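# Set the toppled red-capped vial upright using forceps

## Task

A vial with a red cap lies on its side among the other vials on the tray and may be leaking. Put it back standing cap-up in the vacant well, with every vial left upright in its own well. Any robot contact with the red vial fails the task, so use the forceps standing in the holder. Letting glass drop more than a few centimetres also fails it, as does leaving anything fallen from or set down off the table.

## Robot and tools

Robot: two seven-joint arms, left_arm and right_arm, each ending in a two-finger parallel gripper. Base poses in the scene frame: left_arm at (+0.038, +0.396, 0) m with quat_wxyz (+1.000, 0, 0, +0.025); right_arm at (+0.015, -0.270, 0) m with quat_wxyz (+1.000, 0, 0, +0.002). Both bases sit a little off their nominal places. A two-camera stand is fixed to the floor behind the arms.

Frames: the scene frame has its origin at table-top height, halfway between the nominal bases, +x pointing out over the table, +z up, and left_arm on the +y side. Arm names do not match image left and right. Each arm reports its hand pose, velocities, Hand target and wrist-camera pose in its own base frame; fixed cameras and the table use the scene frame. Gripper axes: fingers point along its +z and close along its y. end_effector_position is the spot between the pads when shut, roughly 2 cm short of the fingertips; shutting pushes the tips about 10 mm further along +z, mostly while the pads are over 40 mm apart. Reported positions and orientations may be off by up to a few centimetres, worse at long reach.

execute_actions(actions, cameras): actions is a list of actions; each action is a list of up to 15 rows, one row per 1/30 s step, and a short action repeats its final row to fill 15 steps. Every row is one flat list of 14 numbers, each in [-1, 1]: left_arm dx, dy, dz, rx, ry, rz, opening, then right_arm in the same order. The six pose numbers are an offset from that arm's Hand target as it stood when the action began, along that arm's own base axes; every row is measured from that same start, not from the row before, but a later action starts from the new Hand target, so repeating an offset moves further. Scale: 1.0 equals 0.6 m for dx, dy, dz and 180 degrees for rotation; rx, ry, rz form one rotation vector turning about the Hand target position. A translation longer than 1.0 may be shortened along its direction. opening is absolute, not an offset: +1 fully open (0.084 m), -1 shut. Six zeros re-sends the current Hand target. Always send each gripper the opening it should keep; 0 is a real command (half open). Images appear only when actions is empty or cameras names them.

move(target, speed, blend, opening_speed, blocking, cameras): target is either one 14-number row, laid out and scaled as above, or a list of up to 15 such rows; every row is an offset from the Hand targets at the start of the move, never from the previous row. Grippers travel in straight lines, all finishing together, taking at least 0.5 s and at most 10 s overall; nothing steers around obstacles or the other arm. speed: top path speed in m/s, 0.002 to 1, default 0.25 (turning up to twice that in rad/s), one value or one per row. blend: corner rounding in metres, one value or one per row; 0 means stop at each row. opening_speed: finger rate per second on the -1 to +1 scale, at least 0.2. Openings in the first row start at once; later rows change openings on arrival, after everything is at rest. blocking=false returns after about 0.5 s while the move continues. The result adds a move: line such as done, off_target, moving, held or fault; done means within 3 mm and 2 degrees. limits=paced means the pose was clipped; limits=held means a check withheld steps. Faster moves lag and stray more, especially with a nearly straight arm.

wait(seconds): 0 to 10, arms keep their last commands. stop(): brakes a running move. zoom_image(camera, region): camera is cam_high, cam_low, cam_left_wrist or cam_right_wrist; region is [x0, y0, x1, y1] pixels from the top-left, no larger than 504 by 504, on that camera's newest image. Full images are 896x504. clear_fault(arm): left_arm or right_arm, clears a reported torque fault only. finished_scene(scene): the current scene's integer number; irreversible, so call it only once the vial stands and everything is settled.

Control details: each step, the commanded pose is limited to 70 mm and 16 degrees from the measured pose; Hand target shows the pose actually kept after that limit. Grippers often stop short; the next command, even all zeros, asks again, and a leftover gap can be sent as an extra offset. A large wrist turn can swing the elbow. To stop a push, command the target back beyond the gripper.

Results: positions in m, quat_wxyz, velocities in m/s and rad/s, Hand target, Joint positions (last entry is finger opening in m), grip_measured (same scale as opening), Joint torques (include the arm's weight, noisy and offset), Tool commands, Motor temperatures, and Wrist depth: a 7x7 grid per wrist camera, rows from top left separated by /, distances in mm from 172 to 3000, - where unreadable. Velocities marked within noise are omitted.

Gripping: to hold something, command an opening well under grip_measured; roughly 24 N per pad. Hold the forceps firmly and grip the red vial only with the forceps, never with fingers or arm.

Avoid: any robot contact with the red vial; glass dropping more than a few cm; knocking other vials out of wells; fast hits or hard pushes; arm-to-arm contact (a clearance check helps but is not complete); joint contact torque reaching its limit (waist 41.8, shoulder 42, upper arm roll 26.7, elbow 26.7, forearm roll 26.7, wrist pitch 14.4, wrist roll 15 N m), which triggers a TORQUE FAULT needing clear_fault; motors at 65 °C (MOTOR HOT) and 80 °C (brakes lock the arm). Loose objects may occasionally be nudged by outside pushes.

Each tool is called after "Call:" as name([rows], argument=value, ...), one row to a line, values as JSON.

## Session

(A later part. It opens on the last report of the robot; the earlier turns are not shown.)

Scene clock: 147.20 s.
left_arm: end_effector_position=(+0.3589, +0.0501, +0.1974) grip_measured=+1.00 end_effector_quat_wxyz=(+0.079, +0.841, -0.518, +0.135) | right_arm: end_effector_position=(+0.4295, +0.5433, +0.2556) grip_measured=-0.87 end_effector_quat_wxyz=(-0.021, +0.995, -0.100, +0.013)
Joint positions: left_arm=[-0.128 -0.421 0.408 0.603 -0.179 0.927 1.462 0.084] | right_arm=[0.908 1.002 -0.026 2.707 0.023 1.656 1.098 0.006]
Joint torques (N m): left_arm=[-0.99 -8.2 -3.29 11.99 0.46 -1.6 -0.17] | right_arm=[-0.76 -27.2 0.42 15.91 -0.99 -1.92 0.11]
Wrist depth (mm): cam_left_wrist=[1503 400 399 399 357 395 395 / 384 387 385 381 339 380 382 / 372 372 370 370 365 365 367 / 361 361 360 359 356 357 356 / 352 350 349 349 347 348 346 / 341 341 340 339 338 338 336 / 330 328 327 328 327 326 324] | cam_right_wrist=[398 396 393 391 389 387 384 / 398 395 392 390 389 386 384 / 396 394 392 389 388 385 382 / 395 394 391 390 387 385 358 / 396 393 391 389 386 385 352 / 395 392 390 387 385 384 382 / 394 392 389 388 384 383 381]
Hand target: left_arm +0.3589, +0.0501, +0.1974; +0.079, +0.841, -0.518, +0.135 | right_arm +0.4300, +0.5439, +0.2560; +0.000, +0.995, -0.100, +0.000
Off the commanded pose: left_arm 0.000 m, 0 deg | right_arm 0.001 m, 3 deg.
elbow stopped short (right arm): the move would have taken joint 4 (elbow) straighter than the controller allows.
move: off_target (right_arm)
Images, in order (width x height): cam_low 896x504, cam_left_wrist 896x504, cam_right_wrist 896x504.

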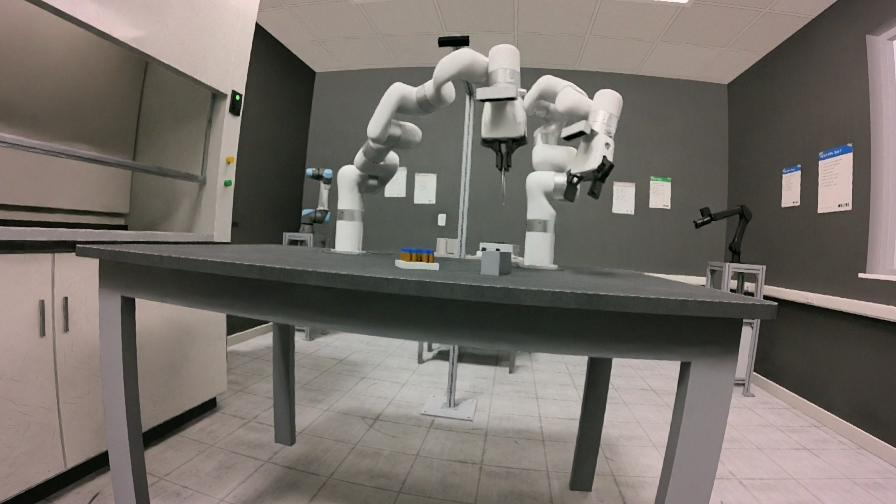

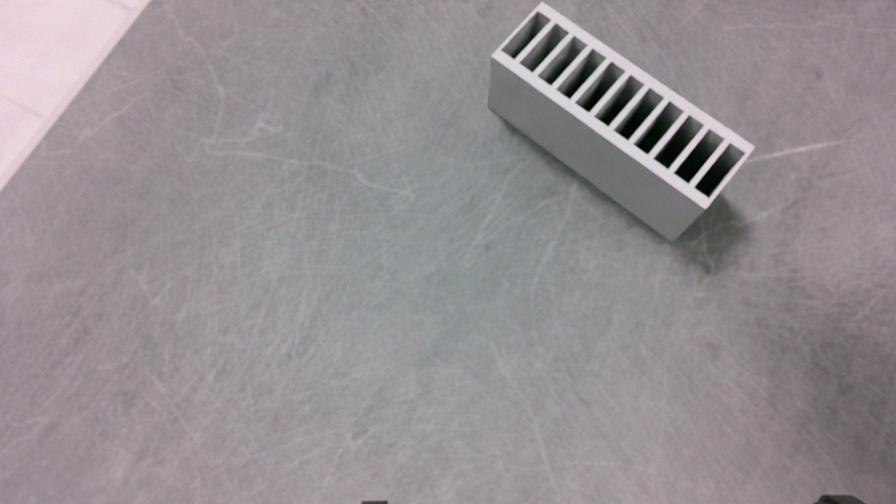

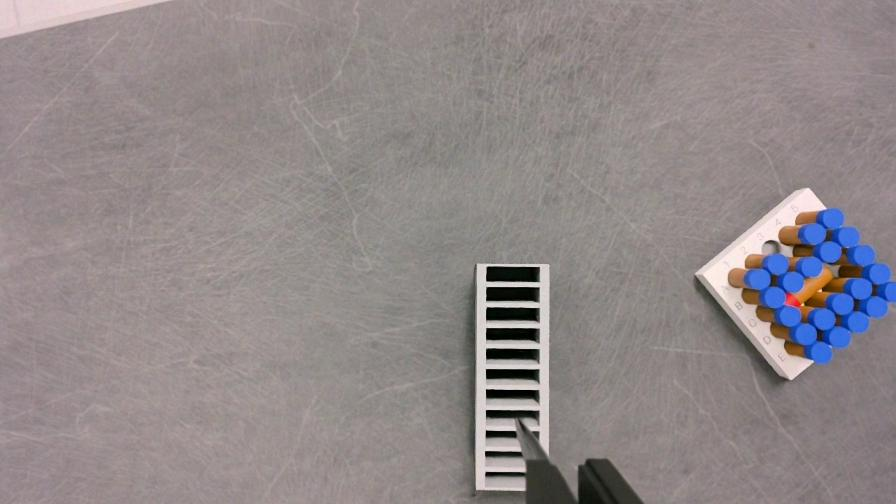

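Call:
move(target=[0,0,0,0,0,0,1,0.018,-0.2983,-0.0933,0,0,0.721,-0.95], speed=0.4, cameras=["cam_right_wrist"])

Call:
move(target=[0,-0.217,-0.05,-0.248,-0.078,-0.0955,1,0,0,0,0,0,0,-0.8], speed=0.4, cameras=["all"])

Call:
zoom_image(camera="cam_right_wrist", region=[400, 300, 650, 504])

Scene clock: 223.07 s.
left_arm: end_effector_position=(+0.3589, +0.0501, +0.1974) grip_measured=+1.00 end_effector_quat_wxyz=(+0.079, +0.841, -0.518, +0.135) | right_arm: end_effector_position=(+0.4408, +0.3650, +0.2000) grip_measured=-0.87 end_effector_quat_wxyz=(+0.000, +0.513, +0.858, +0.000)
Joint positions: left_arm=[-0.128 -0.421 0.408 0.603 -0.179 0.927 1.462 0.084] | right_arm=[0.478 0.37 0.254 1.505 -0.101 1.147 -1.306 0.006]
Joint torques (N m): left_arm=[-0.85 -8.17 -3.31 12.1 0.31 -1.65 -0.03] | right_arm=[-0.84 -20.5 2.43 15.99 0.34 -2.39 -0.18]
Wrist depth (mm): cam_left_wrist=[1487 400 398 398 358 395 394 / 386 387 387 381 340 378 382 / 372 371 371 371 365 364 367 / 362 361 359 358 358 357 357 / 351 351 350 349 348 348 346 / 342 341 340 339 338 337 336 / 329 328 327 327 326 325 325] | cam_right_wrist=[327 329 329 330 298 328 334 / 327 328 330 330 331 293 334 / 328 329 330 331 332 333 334 / 328 329 330 331 332 333 333 / 328 329 330 323 332 333 334 / 329 329 330 307 333 333 334 / 329 330 331 331 333 334 335]
Hand target: left_arm +0.3589, +0.0501, +0.1974; +0.079, +0.841, -0.518, +0.135 | right_arm +0.4408, +0.3649, +0.2000; +0.000, +0.513, +0.858, +0.000
Off the commanded pose: left_arm 0.000 m, 0 deg | right_arm 0.000 m, 0 deg.
move: done
Images, in order (width x height): cam_right_wrist 896x504.

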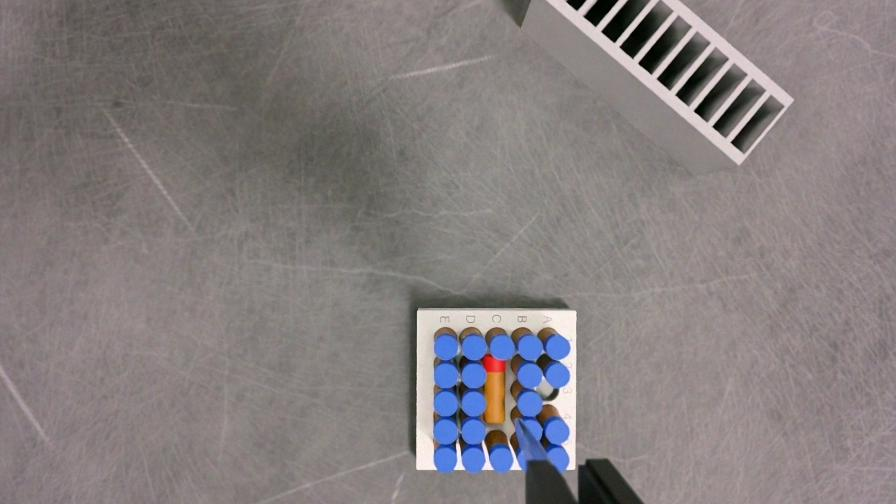

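Scene clock: 224.77 s.
left_arm: end_effector_position=(+0.3589, -0.0801, +0.1674) grip_measured=+1.00 end_effector_quat_wxyz=(+0.347, +0.641, -0.551, +0.406) | right_arm: end_effector_position=(+0.4408, +0.3649, +0.2000) grip_measured=-0.82 end_effector_quat_wxyz=(+0.000, +0.513, +0.858, +0.000)
Joint positions: left_arm=[-0.531 -0.066 0.898 0.585 -1.105 1.296 2.494 0.084] | right_arm=[0.478 0.37 0.254 1.505 -0.101 1.147 -1.306 0.008]
Joint torques (N m): left_arm=[-1.92 -7.84 -0.23 9.48 -1.38 0.61 0.15] | right_arm=[-0.82 -20.36 1.92 16.1 0.26 -1.91 -0.01]
Wrist depth (mm): cam_left_wrist=[2547 1686 1645 306 1523 1589 1741 / 2782 1781 1686 332 1054 1147 1400 / 2886 1872 805 739 792 784 771 / 2839 2614 650 607 638 634 631 / 2381 545 540 540 537 532 528 / 449 468 467 424 441 458 457 / 397 393 393 386 390 389 385] | cam_right_wrist=[327 329 329 330 298 327 334 / 327 329 329 331 331 293 334 / 328 329 330 331 332 333 334 / 328 329 330 331 332 333 334 / 328 330 330 323 332 333 334 / 328 329 331 307 332 333 335 / 329 330 331 - 333 334 335]
Hand target: left_arm +0.3589, -0.0801, +0.1674; +0.347, +0.641, -0.551, +0.406 | right_arm +0.4408, +0.3649, +0.2000; +0.000, +0.513, +0.858, +0.000
Off the commanded pose: left_arm 0.000 m, 0 deg | right_arm 0.000 m, 0 deg.
move: done

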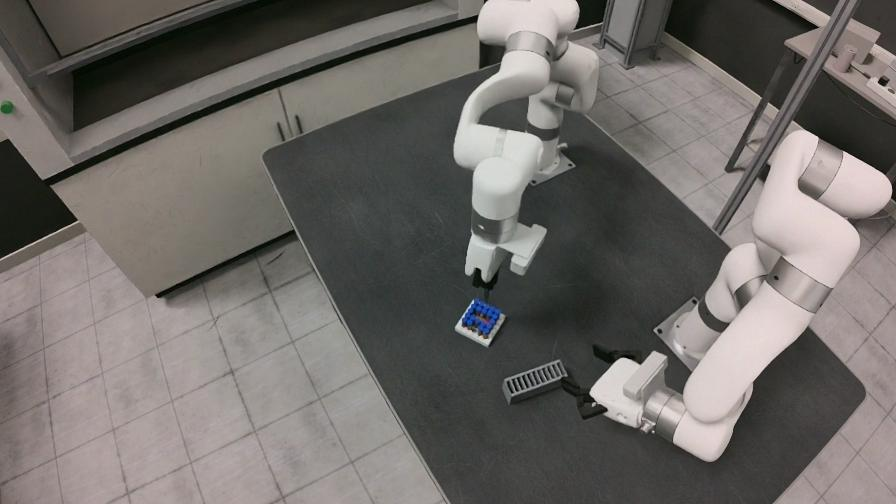

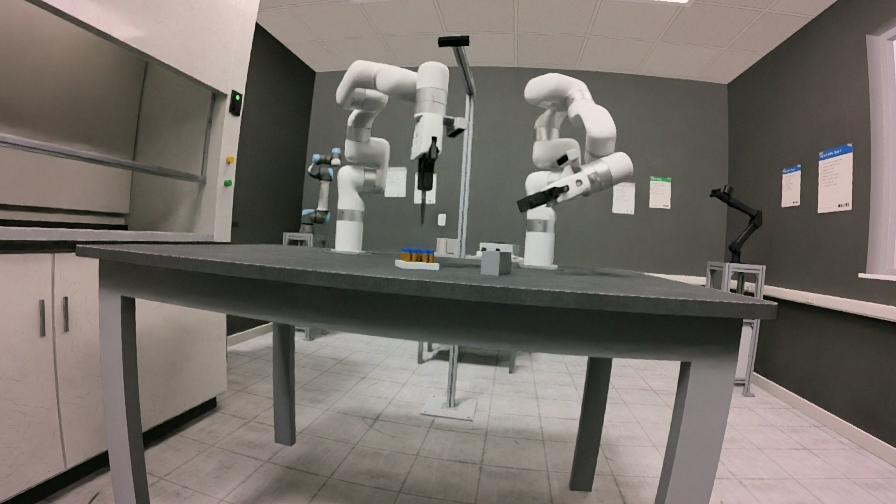

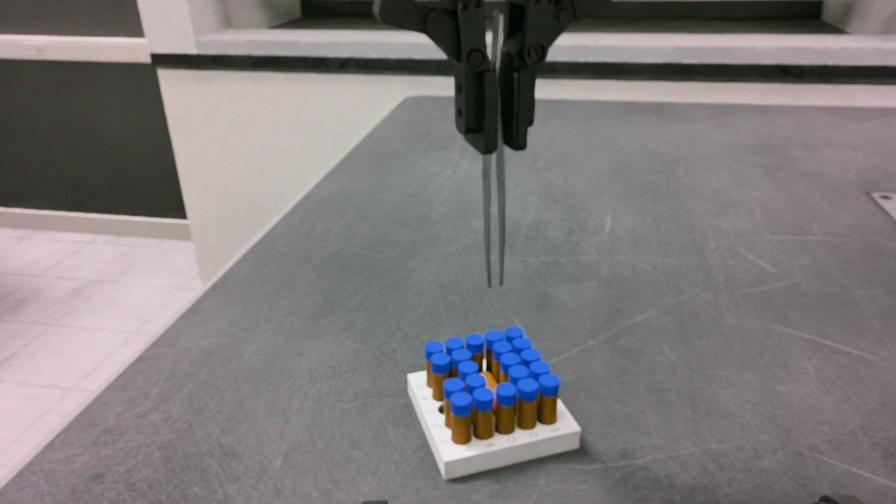

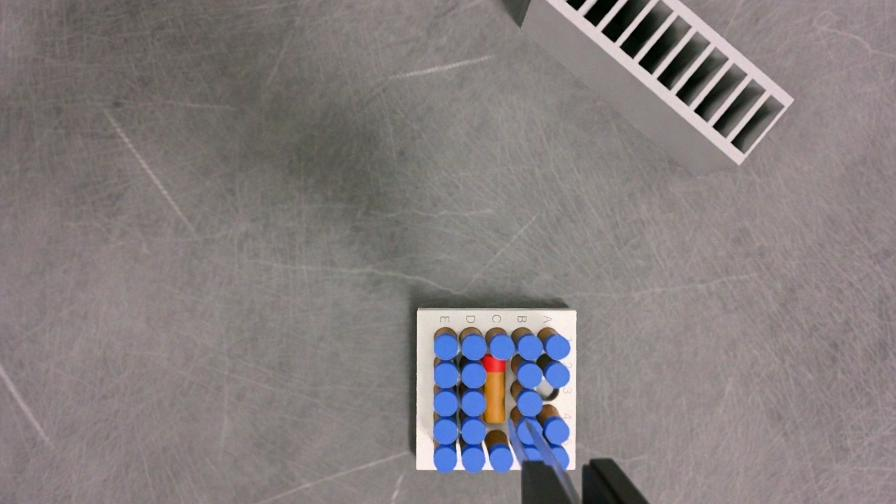

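Scaled by 2.016 from the camera's 896x504 image, which has a finer 1280x720 frame.

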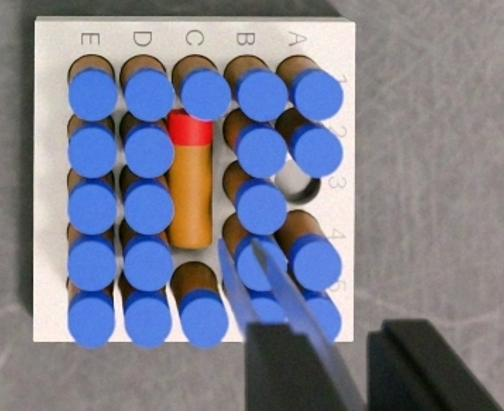

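Call:
move(target=[0,0,0,0,0,0,1,0,0,-0.07,0,0,0,-0.77], speed=0.15, cameras=["cam_right_wrist","cam_left_wrist"])

Call:
zoom_image(camera="cam_right_wrist", region=[400, 330, 650, 504])

Call:
zoom_image(camera="cam_left_wrist", region=[390, 270, 600, 480])

Scene clock: 244.47 s.
left_arm: end_effector_position=(+0.3589, -0.0801, +0.1673) grip_measured=+1.00 end_effector_quat_wxyz=(+0.347, +0.641, -0.551, +0.406) | right_arm: end_effector_position=(+0.4408, +0.3650, +0.1581) grip_measured=-0.79 end_effector_quat_wxyz=(+0.000, +0.513, +0.858, +0.000)
Joint positions: left_arm=[-0.531 -0.066 0.898 0.585 -1.105 1.295 2.494 0.084] | right_arm=[0.48 0.408 0.249 1.436 -0.114 1.042 -1.297 0.009]
Joint torques (N m): left_arm=[-1.6 -7.57 -0.96 9.61 -0.99 0.33 -0.16] | right_arm=[0.43 -19.77 1.78 15.68 -0.6 -2.44 0.26]
Wrist depth (mm): cam_left_wrist=[2604 1677 - 293 316 1574 1723 / 2727 1776 1723 319 939 1151 1397 / 2935 1882 803 347 785 785 776 / 2782 2654 650 645 642 632 628 / 2372 545 543 540 535 532 530 / 449 469 465 424 440 458 456 / 397 395 393 388 389 389 386] | cam_right_wrist=[285 286 287 288 289 244 291 / 286 287 287 289 289 276 291 / 286 287 288 288 290 290 291 / 286 287 288 289 290 291 291 / 286 287 288 289 290 290 292 / 287 287 288 254 255 291 292 / 287 287 288 267 291 291 292]
Hand target: left_arm +0.3589, -0.0801, +0.1674; +0.347, +0.641, -0.551, +0.406 | right_arm +0.4408, +0.3649, +0.1580; +0.000, +0.513, +0.858, +0.000
Off the commanded pose: left_arm 0.000 m, 0 deg | right_arm 0.000 m, 0 deg.
move: done
Images, in order (width x height): cam_left_wrist 896x504, cam_right_wrist 896x504.

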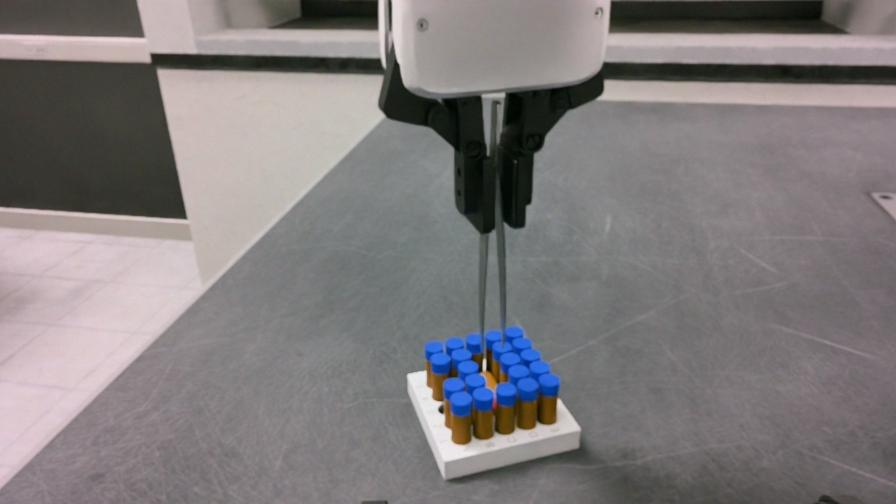

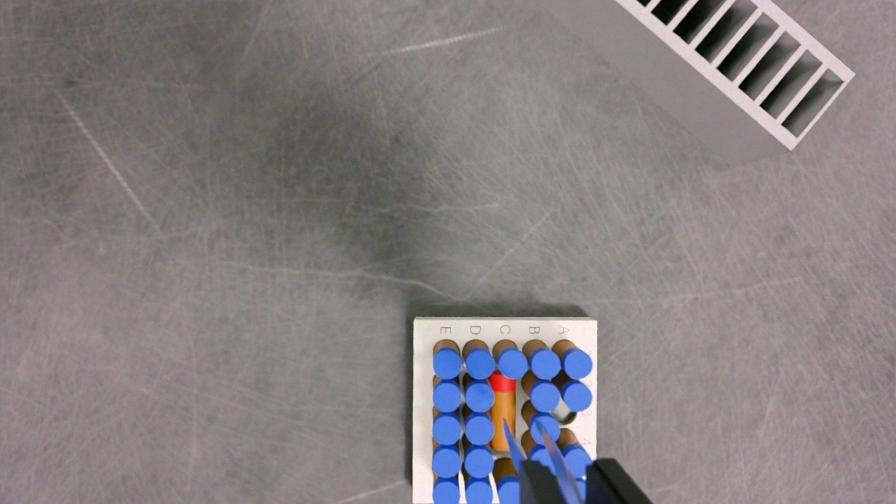

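Scaled by 2.016 from the camera's 896x504 image, which has a finer 1280x720 frame.

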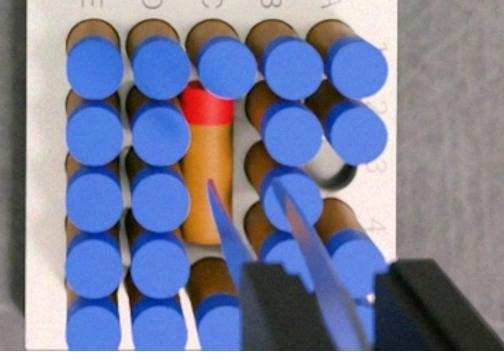

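Scaled by 2.400 from the camera's 896x504 image, which has a finer 1280x720 frame.

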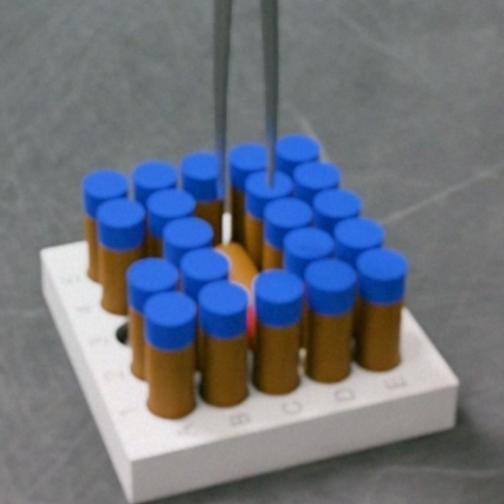

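Call:
move([
  [0,0,0,0,0,0,1,-0.0046,-0.0006,0,0,0,0,-0.77],
  [0,0,0,0,0,0,1,-0.0046,-0.0006,-0.013,0,0,0,-0.77],
], speed=0.1, cameras=["cam_right_wrist","cam_left_wrist"])

Call:
zoom_image(camera="cam_right_wrist", region=[400, 330, 650, 504])

Call:
zoom_image(camera="cam_left_wrist", region=[390, 270, 600, 480])

Scene clock: 259.87 s.
left_arm: end_effector_position=(+0.3589, -0.0801, +0.1674) grip_measured=+1.00 end_effector_quat_wxyz=(+0.347, +0.641, -0.551, +0.406) | right_arm: end_effector_position=(+0.4380, +0.3646, +0.1503) grip_measured=-0.79 end_effector_quat_wxyz=(+0.000, +0.513, +0.858, +0.000)
Joint positions: left_arm=[-0.531 -0.066 0.898 0.585 -1.105 1.295 2.494 0.084] | right_arm=[0.481 0.409 0.249 1.414 -0.116 1.019 -1.293 0.009]
Joint torques (N m): left_arm=[-2.02 -7.8 -0.52 9.61 -1.36 0.5 0.09] | right_arm=[0.75 -20.07 1.7 15.6 -0.35 -2.35 0.25]
Wrist depth (mm): cam_left_wrist=[2604 1690 - 292 312 1582 1715 / 2816 1754 1736 312 941 1141 1388 / 2911 1862 806 355 790 784 777 / 2828 2614 650 606 638 634 629 / 2356 545 543 541 535 533 528 / 450 469 465 423 440 460 456 / 396 395 393 387 389 388 387] | cam_right_wrist=[278 279 280 280 281 236 251 / 278 279 280 281 282 264 251 / 279 279 280 281 282 283 283 / 279 279 280 281 282 283 284 / 279 279 280 280 282 283 284 / 278 280 281 256 249 283 284 / 279 280 281 281 268 283 284]
Hand target: left_arm +0.3589, -0.0801, +0.1674; +0.347, +0.641, -0.551, +0.406 | right_arm +0.4380, +0.3646, +0.1502; +0.000, +0.513, +0.858, +0.000
Off the commanded pose: left_arm 0.000 m, 0 deg | right_arm 0.000 m, 0 deg.
move: done
Images, in order (width x height): cam_left_wrist 896x504, cam_right_wrist 896x504.

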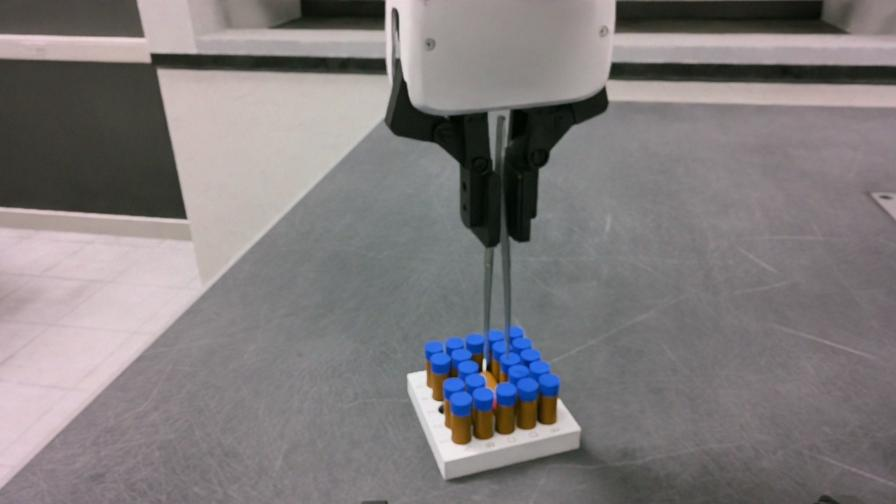

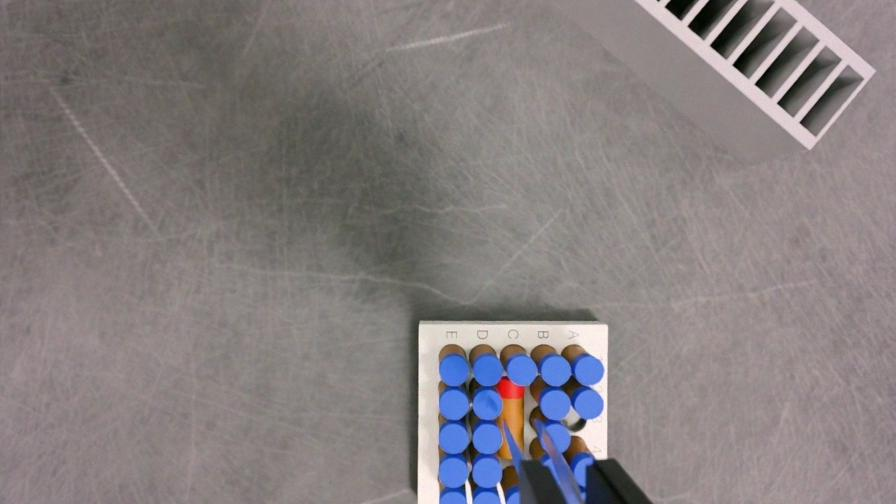

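Scaled by 2.016 from the camera's 896x504 image, which has a finer 1280x720 frame.

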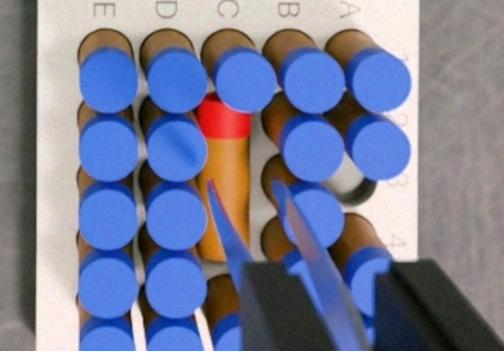

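Scaled by 2.400 from the camera's 896x504 image, which has a finer 1280x720 frame.

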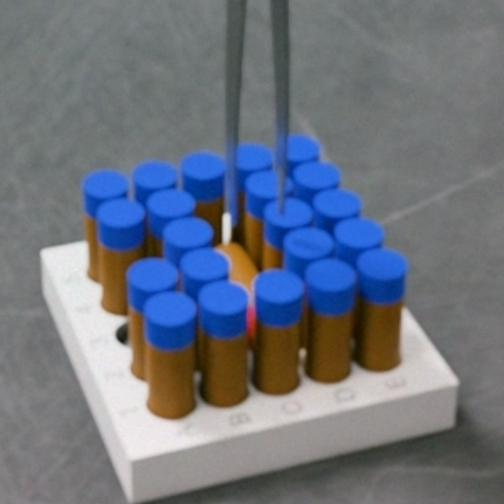

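Call:
move([
  [0,0,0,0,0,0,1,0,0,-0.02,0,0,0,-0.77],
  [0,0,0,0,0,0,1,0,0,-0.0350,0,0,0,-0.77],
], speed=0.06, cameras=["cam_right_wrist","cam_left_wrist"])

Call:
zoom_image(camera="cam_right_wrist", region=[400, 330, 650, 504])

Call:
zoom_image(camera="cam_left_wrist", region=[390, 270, 600, 480])

Scene clock: 266.43 s.
left_arm: end_effector_position=(+0.3589, -0.0801, +0.1674) grip_measured=+1.00 end_effector_quat_wxyz=(+0.347, +0.641, -0.551, +0.406) | right_arm: end_effector_position=(+0.4380, +0.3646, +0.1293) grip_measured=-0.79 end_effector_quat_wxyz=(+0.000, +0.513, +0.858, +0.000)
Joint positions: left_arm=[-0.531 -0.066 0.898 0.585 -1.105 1.295 2.494 0.084] | right_arm=[0.483 0.435 0.244 1.389 -0.125 0.968 -1.287 0.009]
Joint torques (N m): left_arm=[-1.29 -8.27 -0.26 9.64 -1.46 0.52 0.17] | right_arm=[0.47 -20.2 1.69 15.44 -0.49 -2.35 0.18]
Wrist depth (mm): cam_left_wrist=[2614 1694 - 294 313 1574 1715 / 2816 1763 - 309 332 1157 1411 / 2899 1872 808 336 735 787 778 / 2851 2654 647 382 638 635 634 / 2372 542 544 542 535 533 529 / 450 467 466 424 440 458 455 / 397 396 392 387 389 388 385] | cam_right_wrist=[257 258 259 259 260 224 218 / 257 258 259 260 260 261 223 / 258 258 259 260 261 261 262 / 258 258 259 260 261 262 263 / 258 258 259 260 261 262 262 / 258 259 259 221 220 262 263 / 258 259 260 222 247 262 263]
Hand target: left_arm +0.3589, -0.0801, +0.1674; +0.347, +0.641, -0.551, +0.406 | right_arm +0.4380, +0.3646, +0.1292; +0.000, +0.513, +0.858, +0.000
Off the commanded pose: left_arm 0.000 m, 0 deg | right_arm 0.000 m, 0 deg.
move: done
Images, in order (width x height): cam_left_wrist 896x504, cam_right_wrist 896x504.

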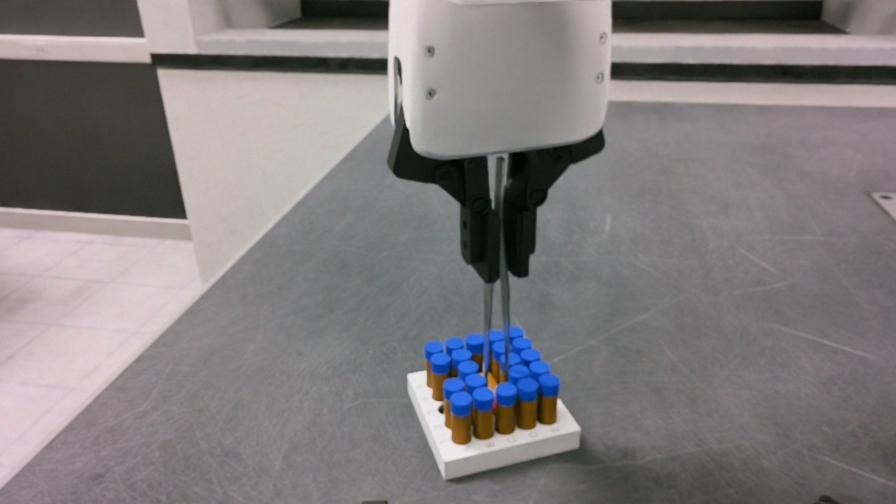

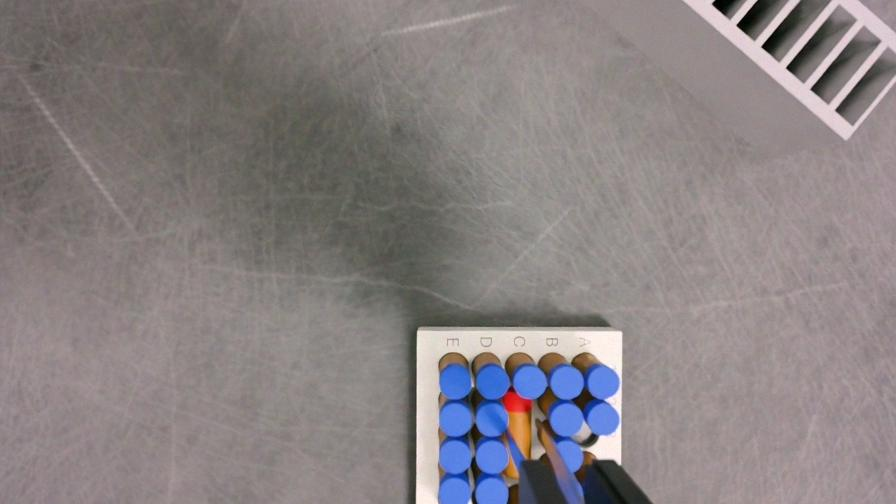

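Scaled by 2.016 from the camera's 896x504 image, which has a finer 1280x720 frame.

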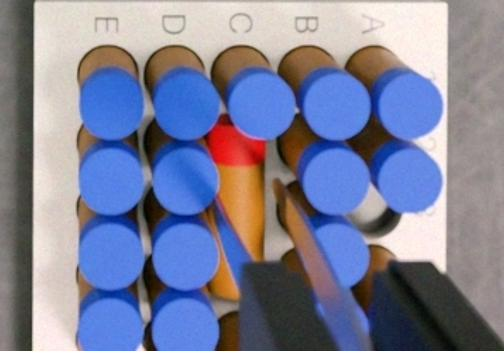

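Scaled by 2.400 from the camera's 896x504 image, which has a finer 1280x720 frame.

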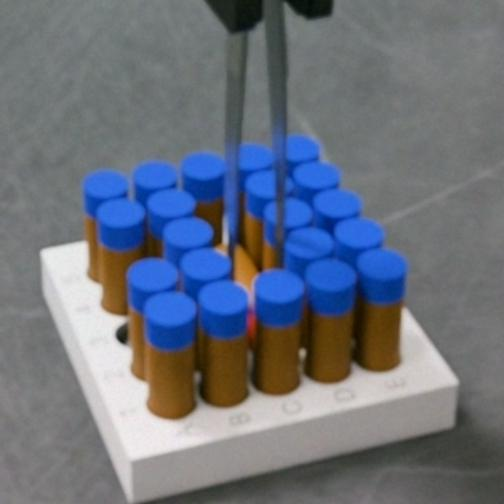

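Call:
move([
  [0,0,0,0,0,0,1,-0.0016,-0.0009,0,0,0,0,-0.77],
  [0,0,0,0,0,0,1,-0.0016,-0.0009,-0.0025,0,0,0,-0.77],
  [0,0,0,0,0,0,1,-0.0016,-0.0009,-0.0025,0,0,0,-0.9],
], speed=0.06, opening_speed=0.3, cameras=["cam_right_wrist","cam_left_wrist"])

Call:
zoom_image(camera="cam_right_wrist", region=[400, 330, 650, 504])

Call:
zoom_image(camera="cam_left_wrist", region=[390, 270, 600, 480])

Scene clock: 274.77 s.
left_arm: end_effector_position=(+0.3589, -0.0801, +0.1674) grip_measured=+1.00 end_effector_quat_wxyz=(+0.347, +0.641, -0.551, +0.406) | right_arm: end_effector_position=(+0.4371, +0.3640, +0.1277) grip_measured=-0.87 end_effector_quat_wxyz=(+0.000, +0.513, +0.858, +0.000)
Joint positions: left_arm=[-0.531 -0.066 0.898 0.585 -1.105 1.295 2.494 0.084] | right_arm=[0.483 0.433 0.244 1.382 -0.125 0.963 -1.287 0.006]
Joint torques (N m): left_arm=[-1.41 -7.71 -0.32 9.46 -1.14 0.48 0.06] | right_arm=[0.65 -20.2 2.04 15.39 -0.49 -2.25 0.31]
Wrist depth (mm): cam_left_wrist=[2604 1673 - 293 312 1567 1711 / 2727 1749 - 307 329 1157 1414 / - 1857 802 336 736 787 775 / 2828 2685 649 358 638 636 633 / 2381 546 542 539 537 532 532 / 450 469 465 414 441 457 457 / 396 396 393 386 391 389 386] | cam_right_wrist=[255 256 257 258 258 226 219 / 256 256 257 258 259 259 223 / 256 257 257 258 259 260 261 / 256 257 258 258 259 260 261 / 256 257 258 258 259 260 261 / 256 257 258 218 220 260 261 / 257 257 258 217 246 261 261]
Hand target: left_arm +0.3589, -0.0801, +0.1674; +0.347, +0.641, -0.551, +0.406 | right_arm +0.4370, +0.3640, +0.1277; +0.000, +0.513, +0.858, +0.000
Off the commanded pose: left_arm 0.000 m, 0 deg | right_arm 0.000 m, 0 deg.
move: done
Images, in order (width x height): cam_left_wrist 896x504, cam_right_wrist 896x504.

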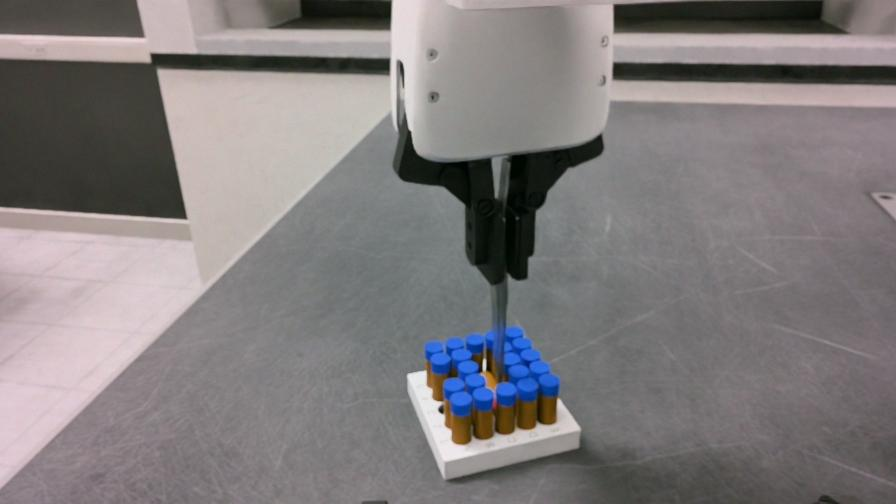

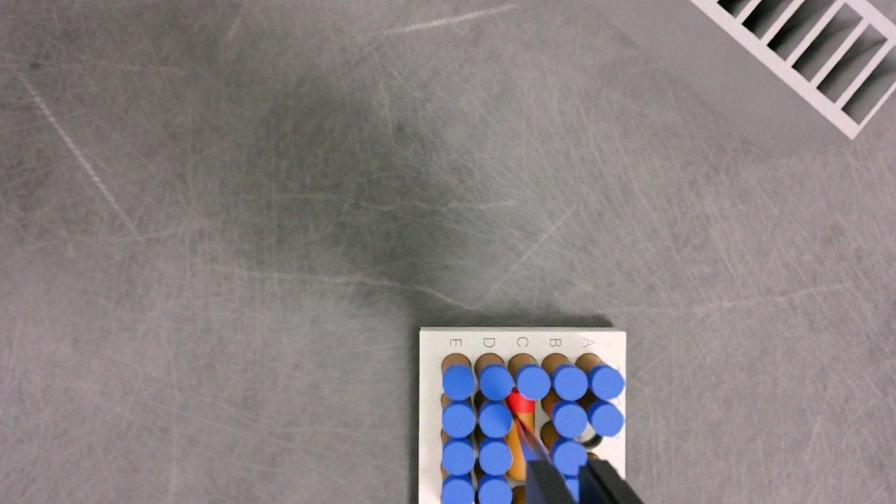

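Scaled by 2.016 from the camera's 896x504 image, which has a finer 1280x720 frame.

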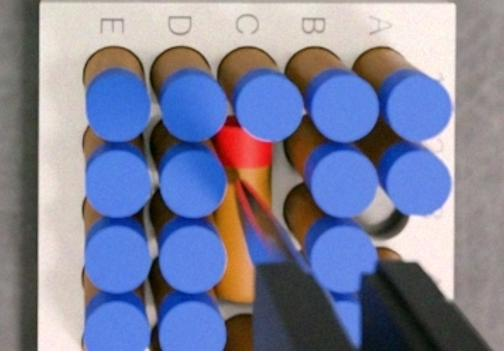

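Scaled by 2.400 from the camera's 896x504 image, which has a finer 1280x720 frame.

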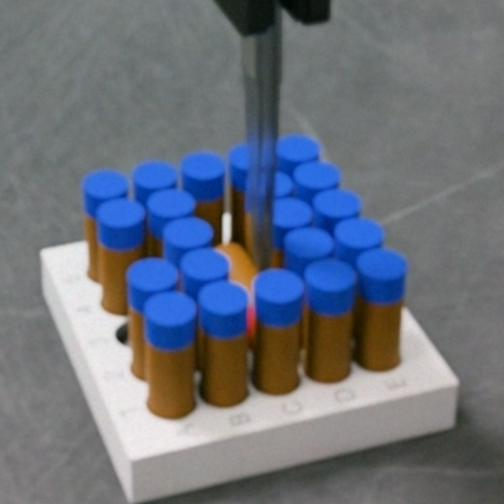

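Call:
move([
  [0,0,0,0,0,0,1,0,0,0.006,0,0,0,-0.9],
  [0,0,0,0,0,0,1,0,0,0.006,0,0,0,-0.77],
  [0,0,0,0,0,0,1,0.0016,0.0009,0.006,0,0,0,-0.77],
  [0,0,0,0,0,0,1,0.0016,0.0009,-0.0125,0,0,0,-0.77],
], speed=0.06, cameras=["cam_right_wrist","cam_left_wrist"])

Call:
zoom_image(camera="cam_right_wrist", region=[400, 330, 650, 504])

Call:
zoom_image(camera="cam_left_wrist", region=[390, 270, 600, 480])

Call:
move(target=[0,0,0,0,0,0,1,0,0,0,0,0,0,-0.9], opening_speed=0.3, cameras=["cam_right_wrist","cam_left_wrist"])

Call:
zoom_image(camera="cam_right_wrist", region=[400, 330, 650, 504])

Scene clock: 286.63 s.
left_arm: end_effector_position=(+0.3589, -0.0801, +0.1674) grip_measured=+1.00 end_effector_quat_wxyz=(+0.347, +0.641, -0.551, +0.406) | right_arm: end_effector_position=(+0.4380, +0.3646, +0.1203) grip_measured=-0.79 end_effector_quat_wxyz=(+0.000, +0.513, +0.858, +0.000)
Joint positions: left_arm=[-0.531 -0.066 0.898 0.585 -1.105 1.295 2.494 0.084] | right_arm=[0.484 0.447 0.242 1.379 -0.129 0.947 -1.284 0.009]
Joint torques (N m): left_arm=[-1.35 -7.65 -0.19 9.52 -1.4 0.42 0.13] | right_arm=[0.57 -20.22 1.97 15.35 -0.53 -2.38 0.26]
Wrist depth (mm): cam_left_wrist=[2614 1711 - 292 313 1567 1736 / 2793 1763 - 307 329 1153 1411 / 2935 1882 743 334 732 783 778 / 2816 2706 649 377 638 634 632 / 2389 544 542 540 538 535 530 / 450 469 467 422 440 458 458 / 396 395 392 386 390 388 386] | cam_right_wrist=[248 249 250 250 251 223 206 / 248 249 250 250 251 252 213 / 249 249 250 251 251 252 253 / 248 249 250 251 252 253 253 / 249 249 250 251 252 253 253 / 249 249 250 221 218 253 253 / 249 250 250 222 238 253 254]
Hand target: left_arm +0.3589, -0.0801, +0.1674; +0.347, +0.641, -0.551, +0.406 | right_arm +0.4380, +0.3646, +0.1202; +0.000, +0.513, +0.858, +0.000
Off the commanded pose: left_arm 0.000 m, 0 deg | right_arm 0.000 m, 0 deg.
move: done
Images, in order (width x height): cam_left_wrist 896x504, cam_right_wrist 896x504.

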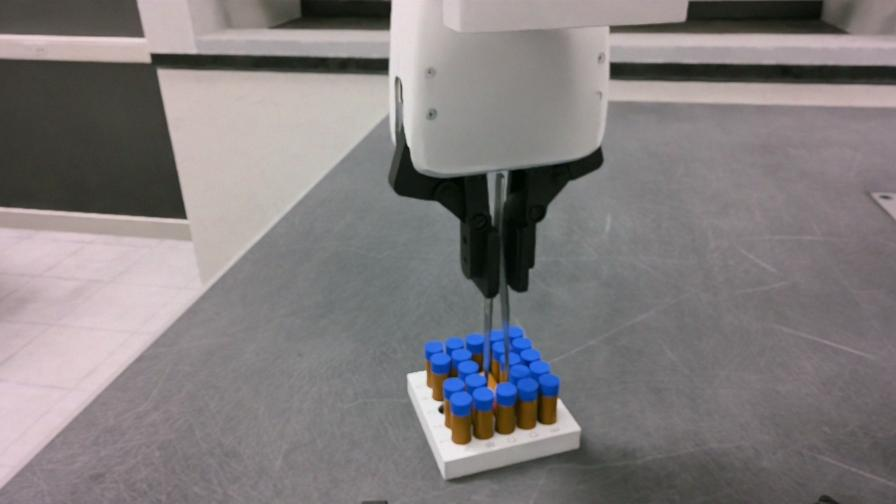

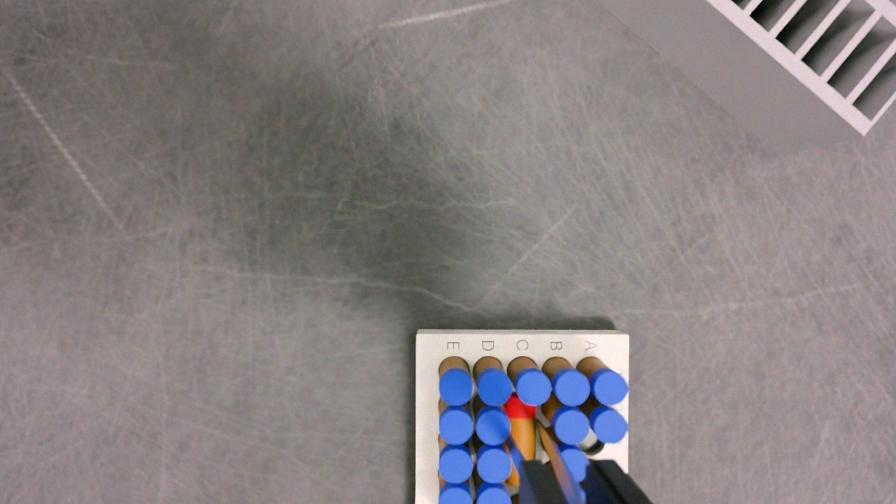

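Scaled by 2.016 from the camera's 896x504 image, which has a finer 1280x720 frame.

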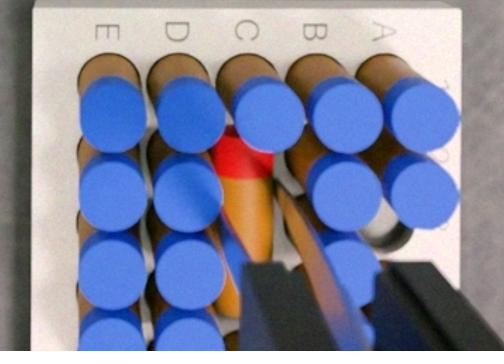

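Scaled by 2.400 from the camera's 896x504 image, which has a finer 1280x720 frame.

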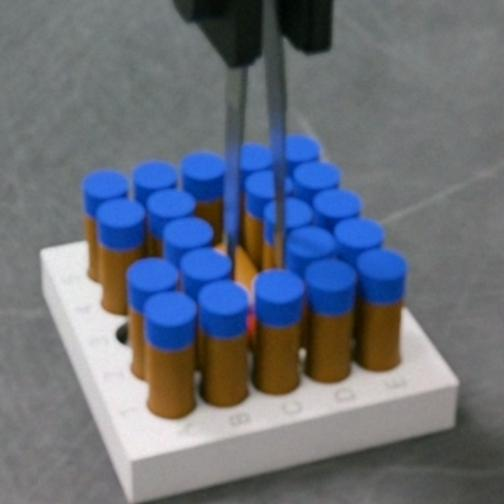

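Scene clock: 287.27 s.
left_arm: end_effector_position=(+0.3589, -0.0801, +0.1674) grip_measured=+1.00 end_effector_quat_wxyz=(+0.347, +0.641, -0.551, +0.406) | right_arm: end_effector_position=(+0.4380, +0.3646, +0.1202) grip_measured=-0.85 end_effector_quat_wxyz=(+0.000, +0.513, +0.858, +0.000)
Joint positions: left_arm=[-0.531 -0.066 0.898 0.585 -1.105 1.295 2.494 0.084] | right_arm=[0.484 0.447 0.242 1.379 -0.129 0.947 -1.284 0.007]
Joint torques (N m): left_arm=[-1.54 -7.79 -0.13 9.55 -1.18 0.44 0.12] | right_arm=[0.59 -20.14 1.8 15.37 -0.44 -2.27 0.14]
Wrist depth (mm): cam_left_wrist=[2575 1690 - 292 313 1589 1745 / 2805 1776 - 308 329 1143 1417 / 2935 1862 747 333 729 788 778 / 2851 2624 650 374 640 635 631 / 2381 545 544 539 535 533 527 / 451 468 465 423 441 458 458 / 397 395 393 386 390 388 386] | cam_right_wrist=[248 249 250 250 251 224 206 / 248 249 250 251 251 252 212 / 249 249 250 251 252 252 253 / 249 249 250 251 252 252 253 / 249 249 250 251 252 253 253 / 249 249 251 221 218 253 253 / 249 250 251 222 238 253 254]
Hand target: left_arm +0.3589, -0.0801, +0.1674; +0.347, +0.641, -0.551, +0.406 | right_arm +0.4380, +0.3646, +0.1202; +0.000, +0.513, +0.858, +0.000
Off the commanded pose: left_arm 0.000 m, 0 deg | right_arm 0.000 m, 0 deg.
move: done
Images, in order (width x height): cam_left_wrist 896x504, cam_right_wrist 896x504.

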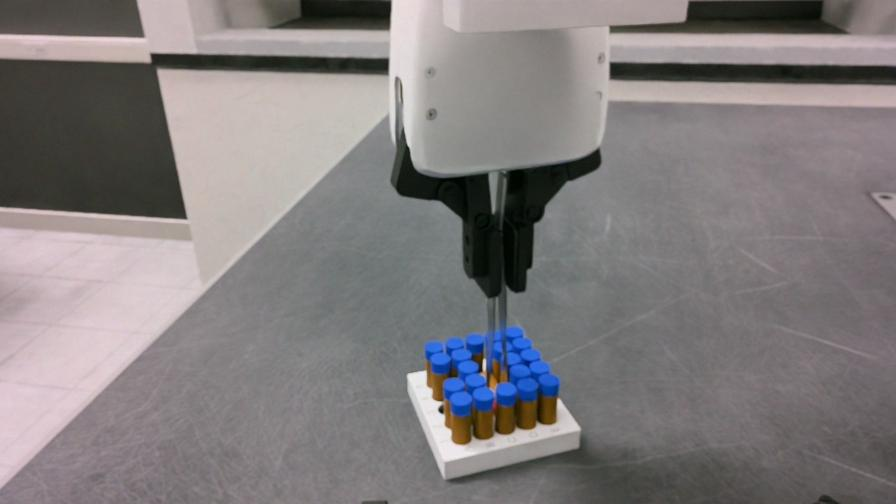

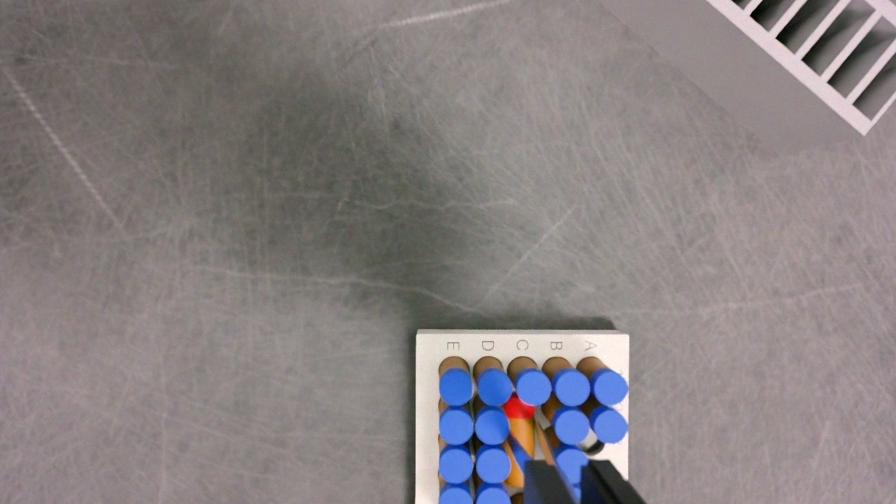

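Scaled by 2.016 from the camera's 896x504 image, which has a finer 1280x720 frame.

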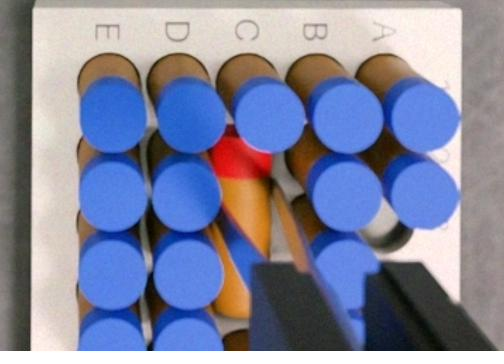

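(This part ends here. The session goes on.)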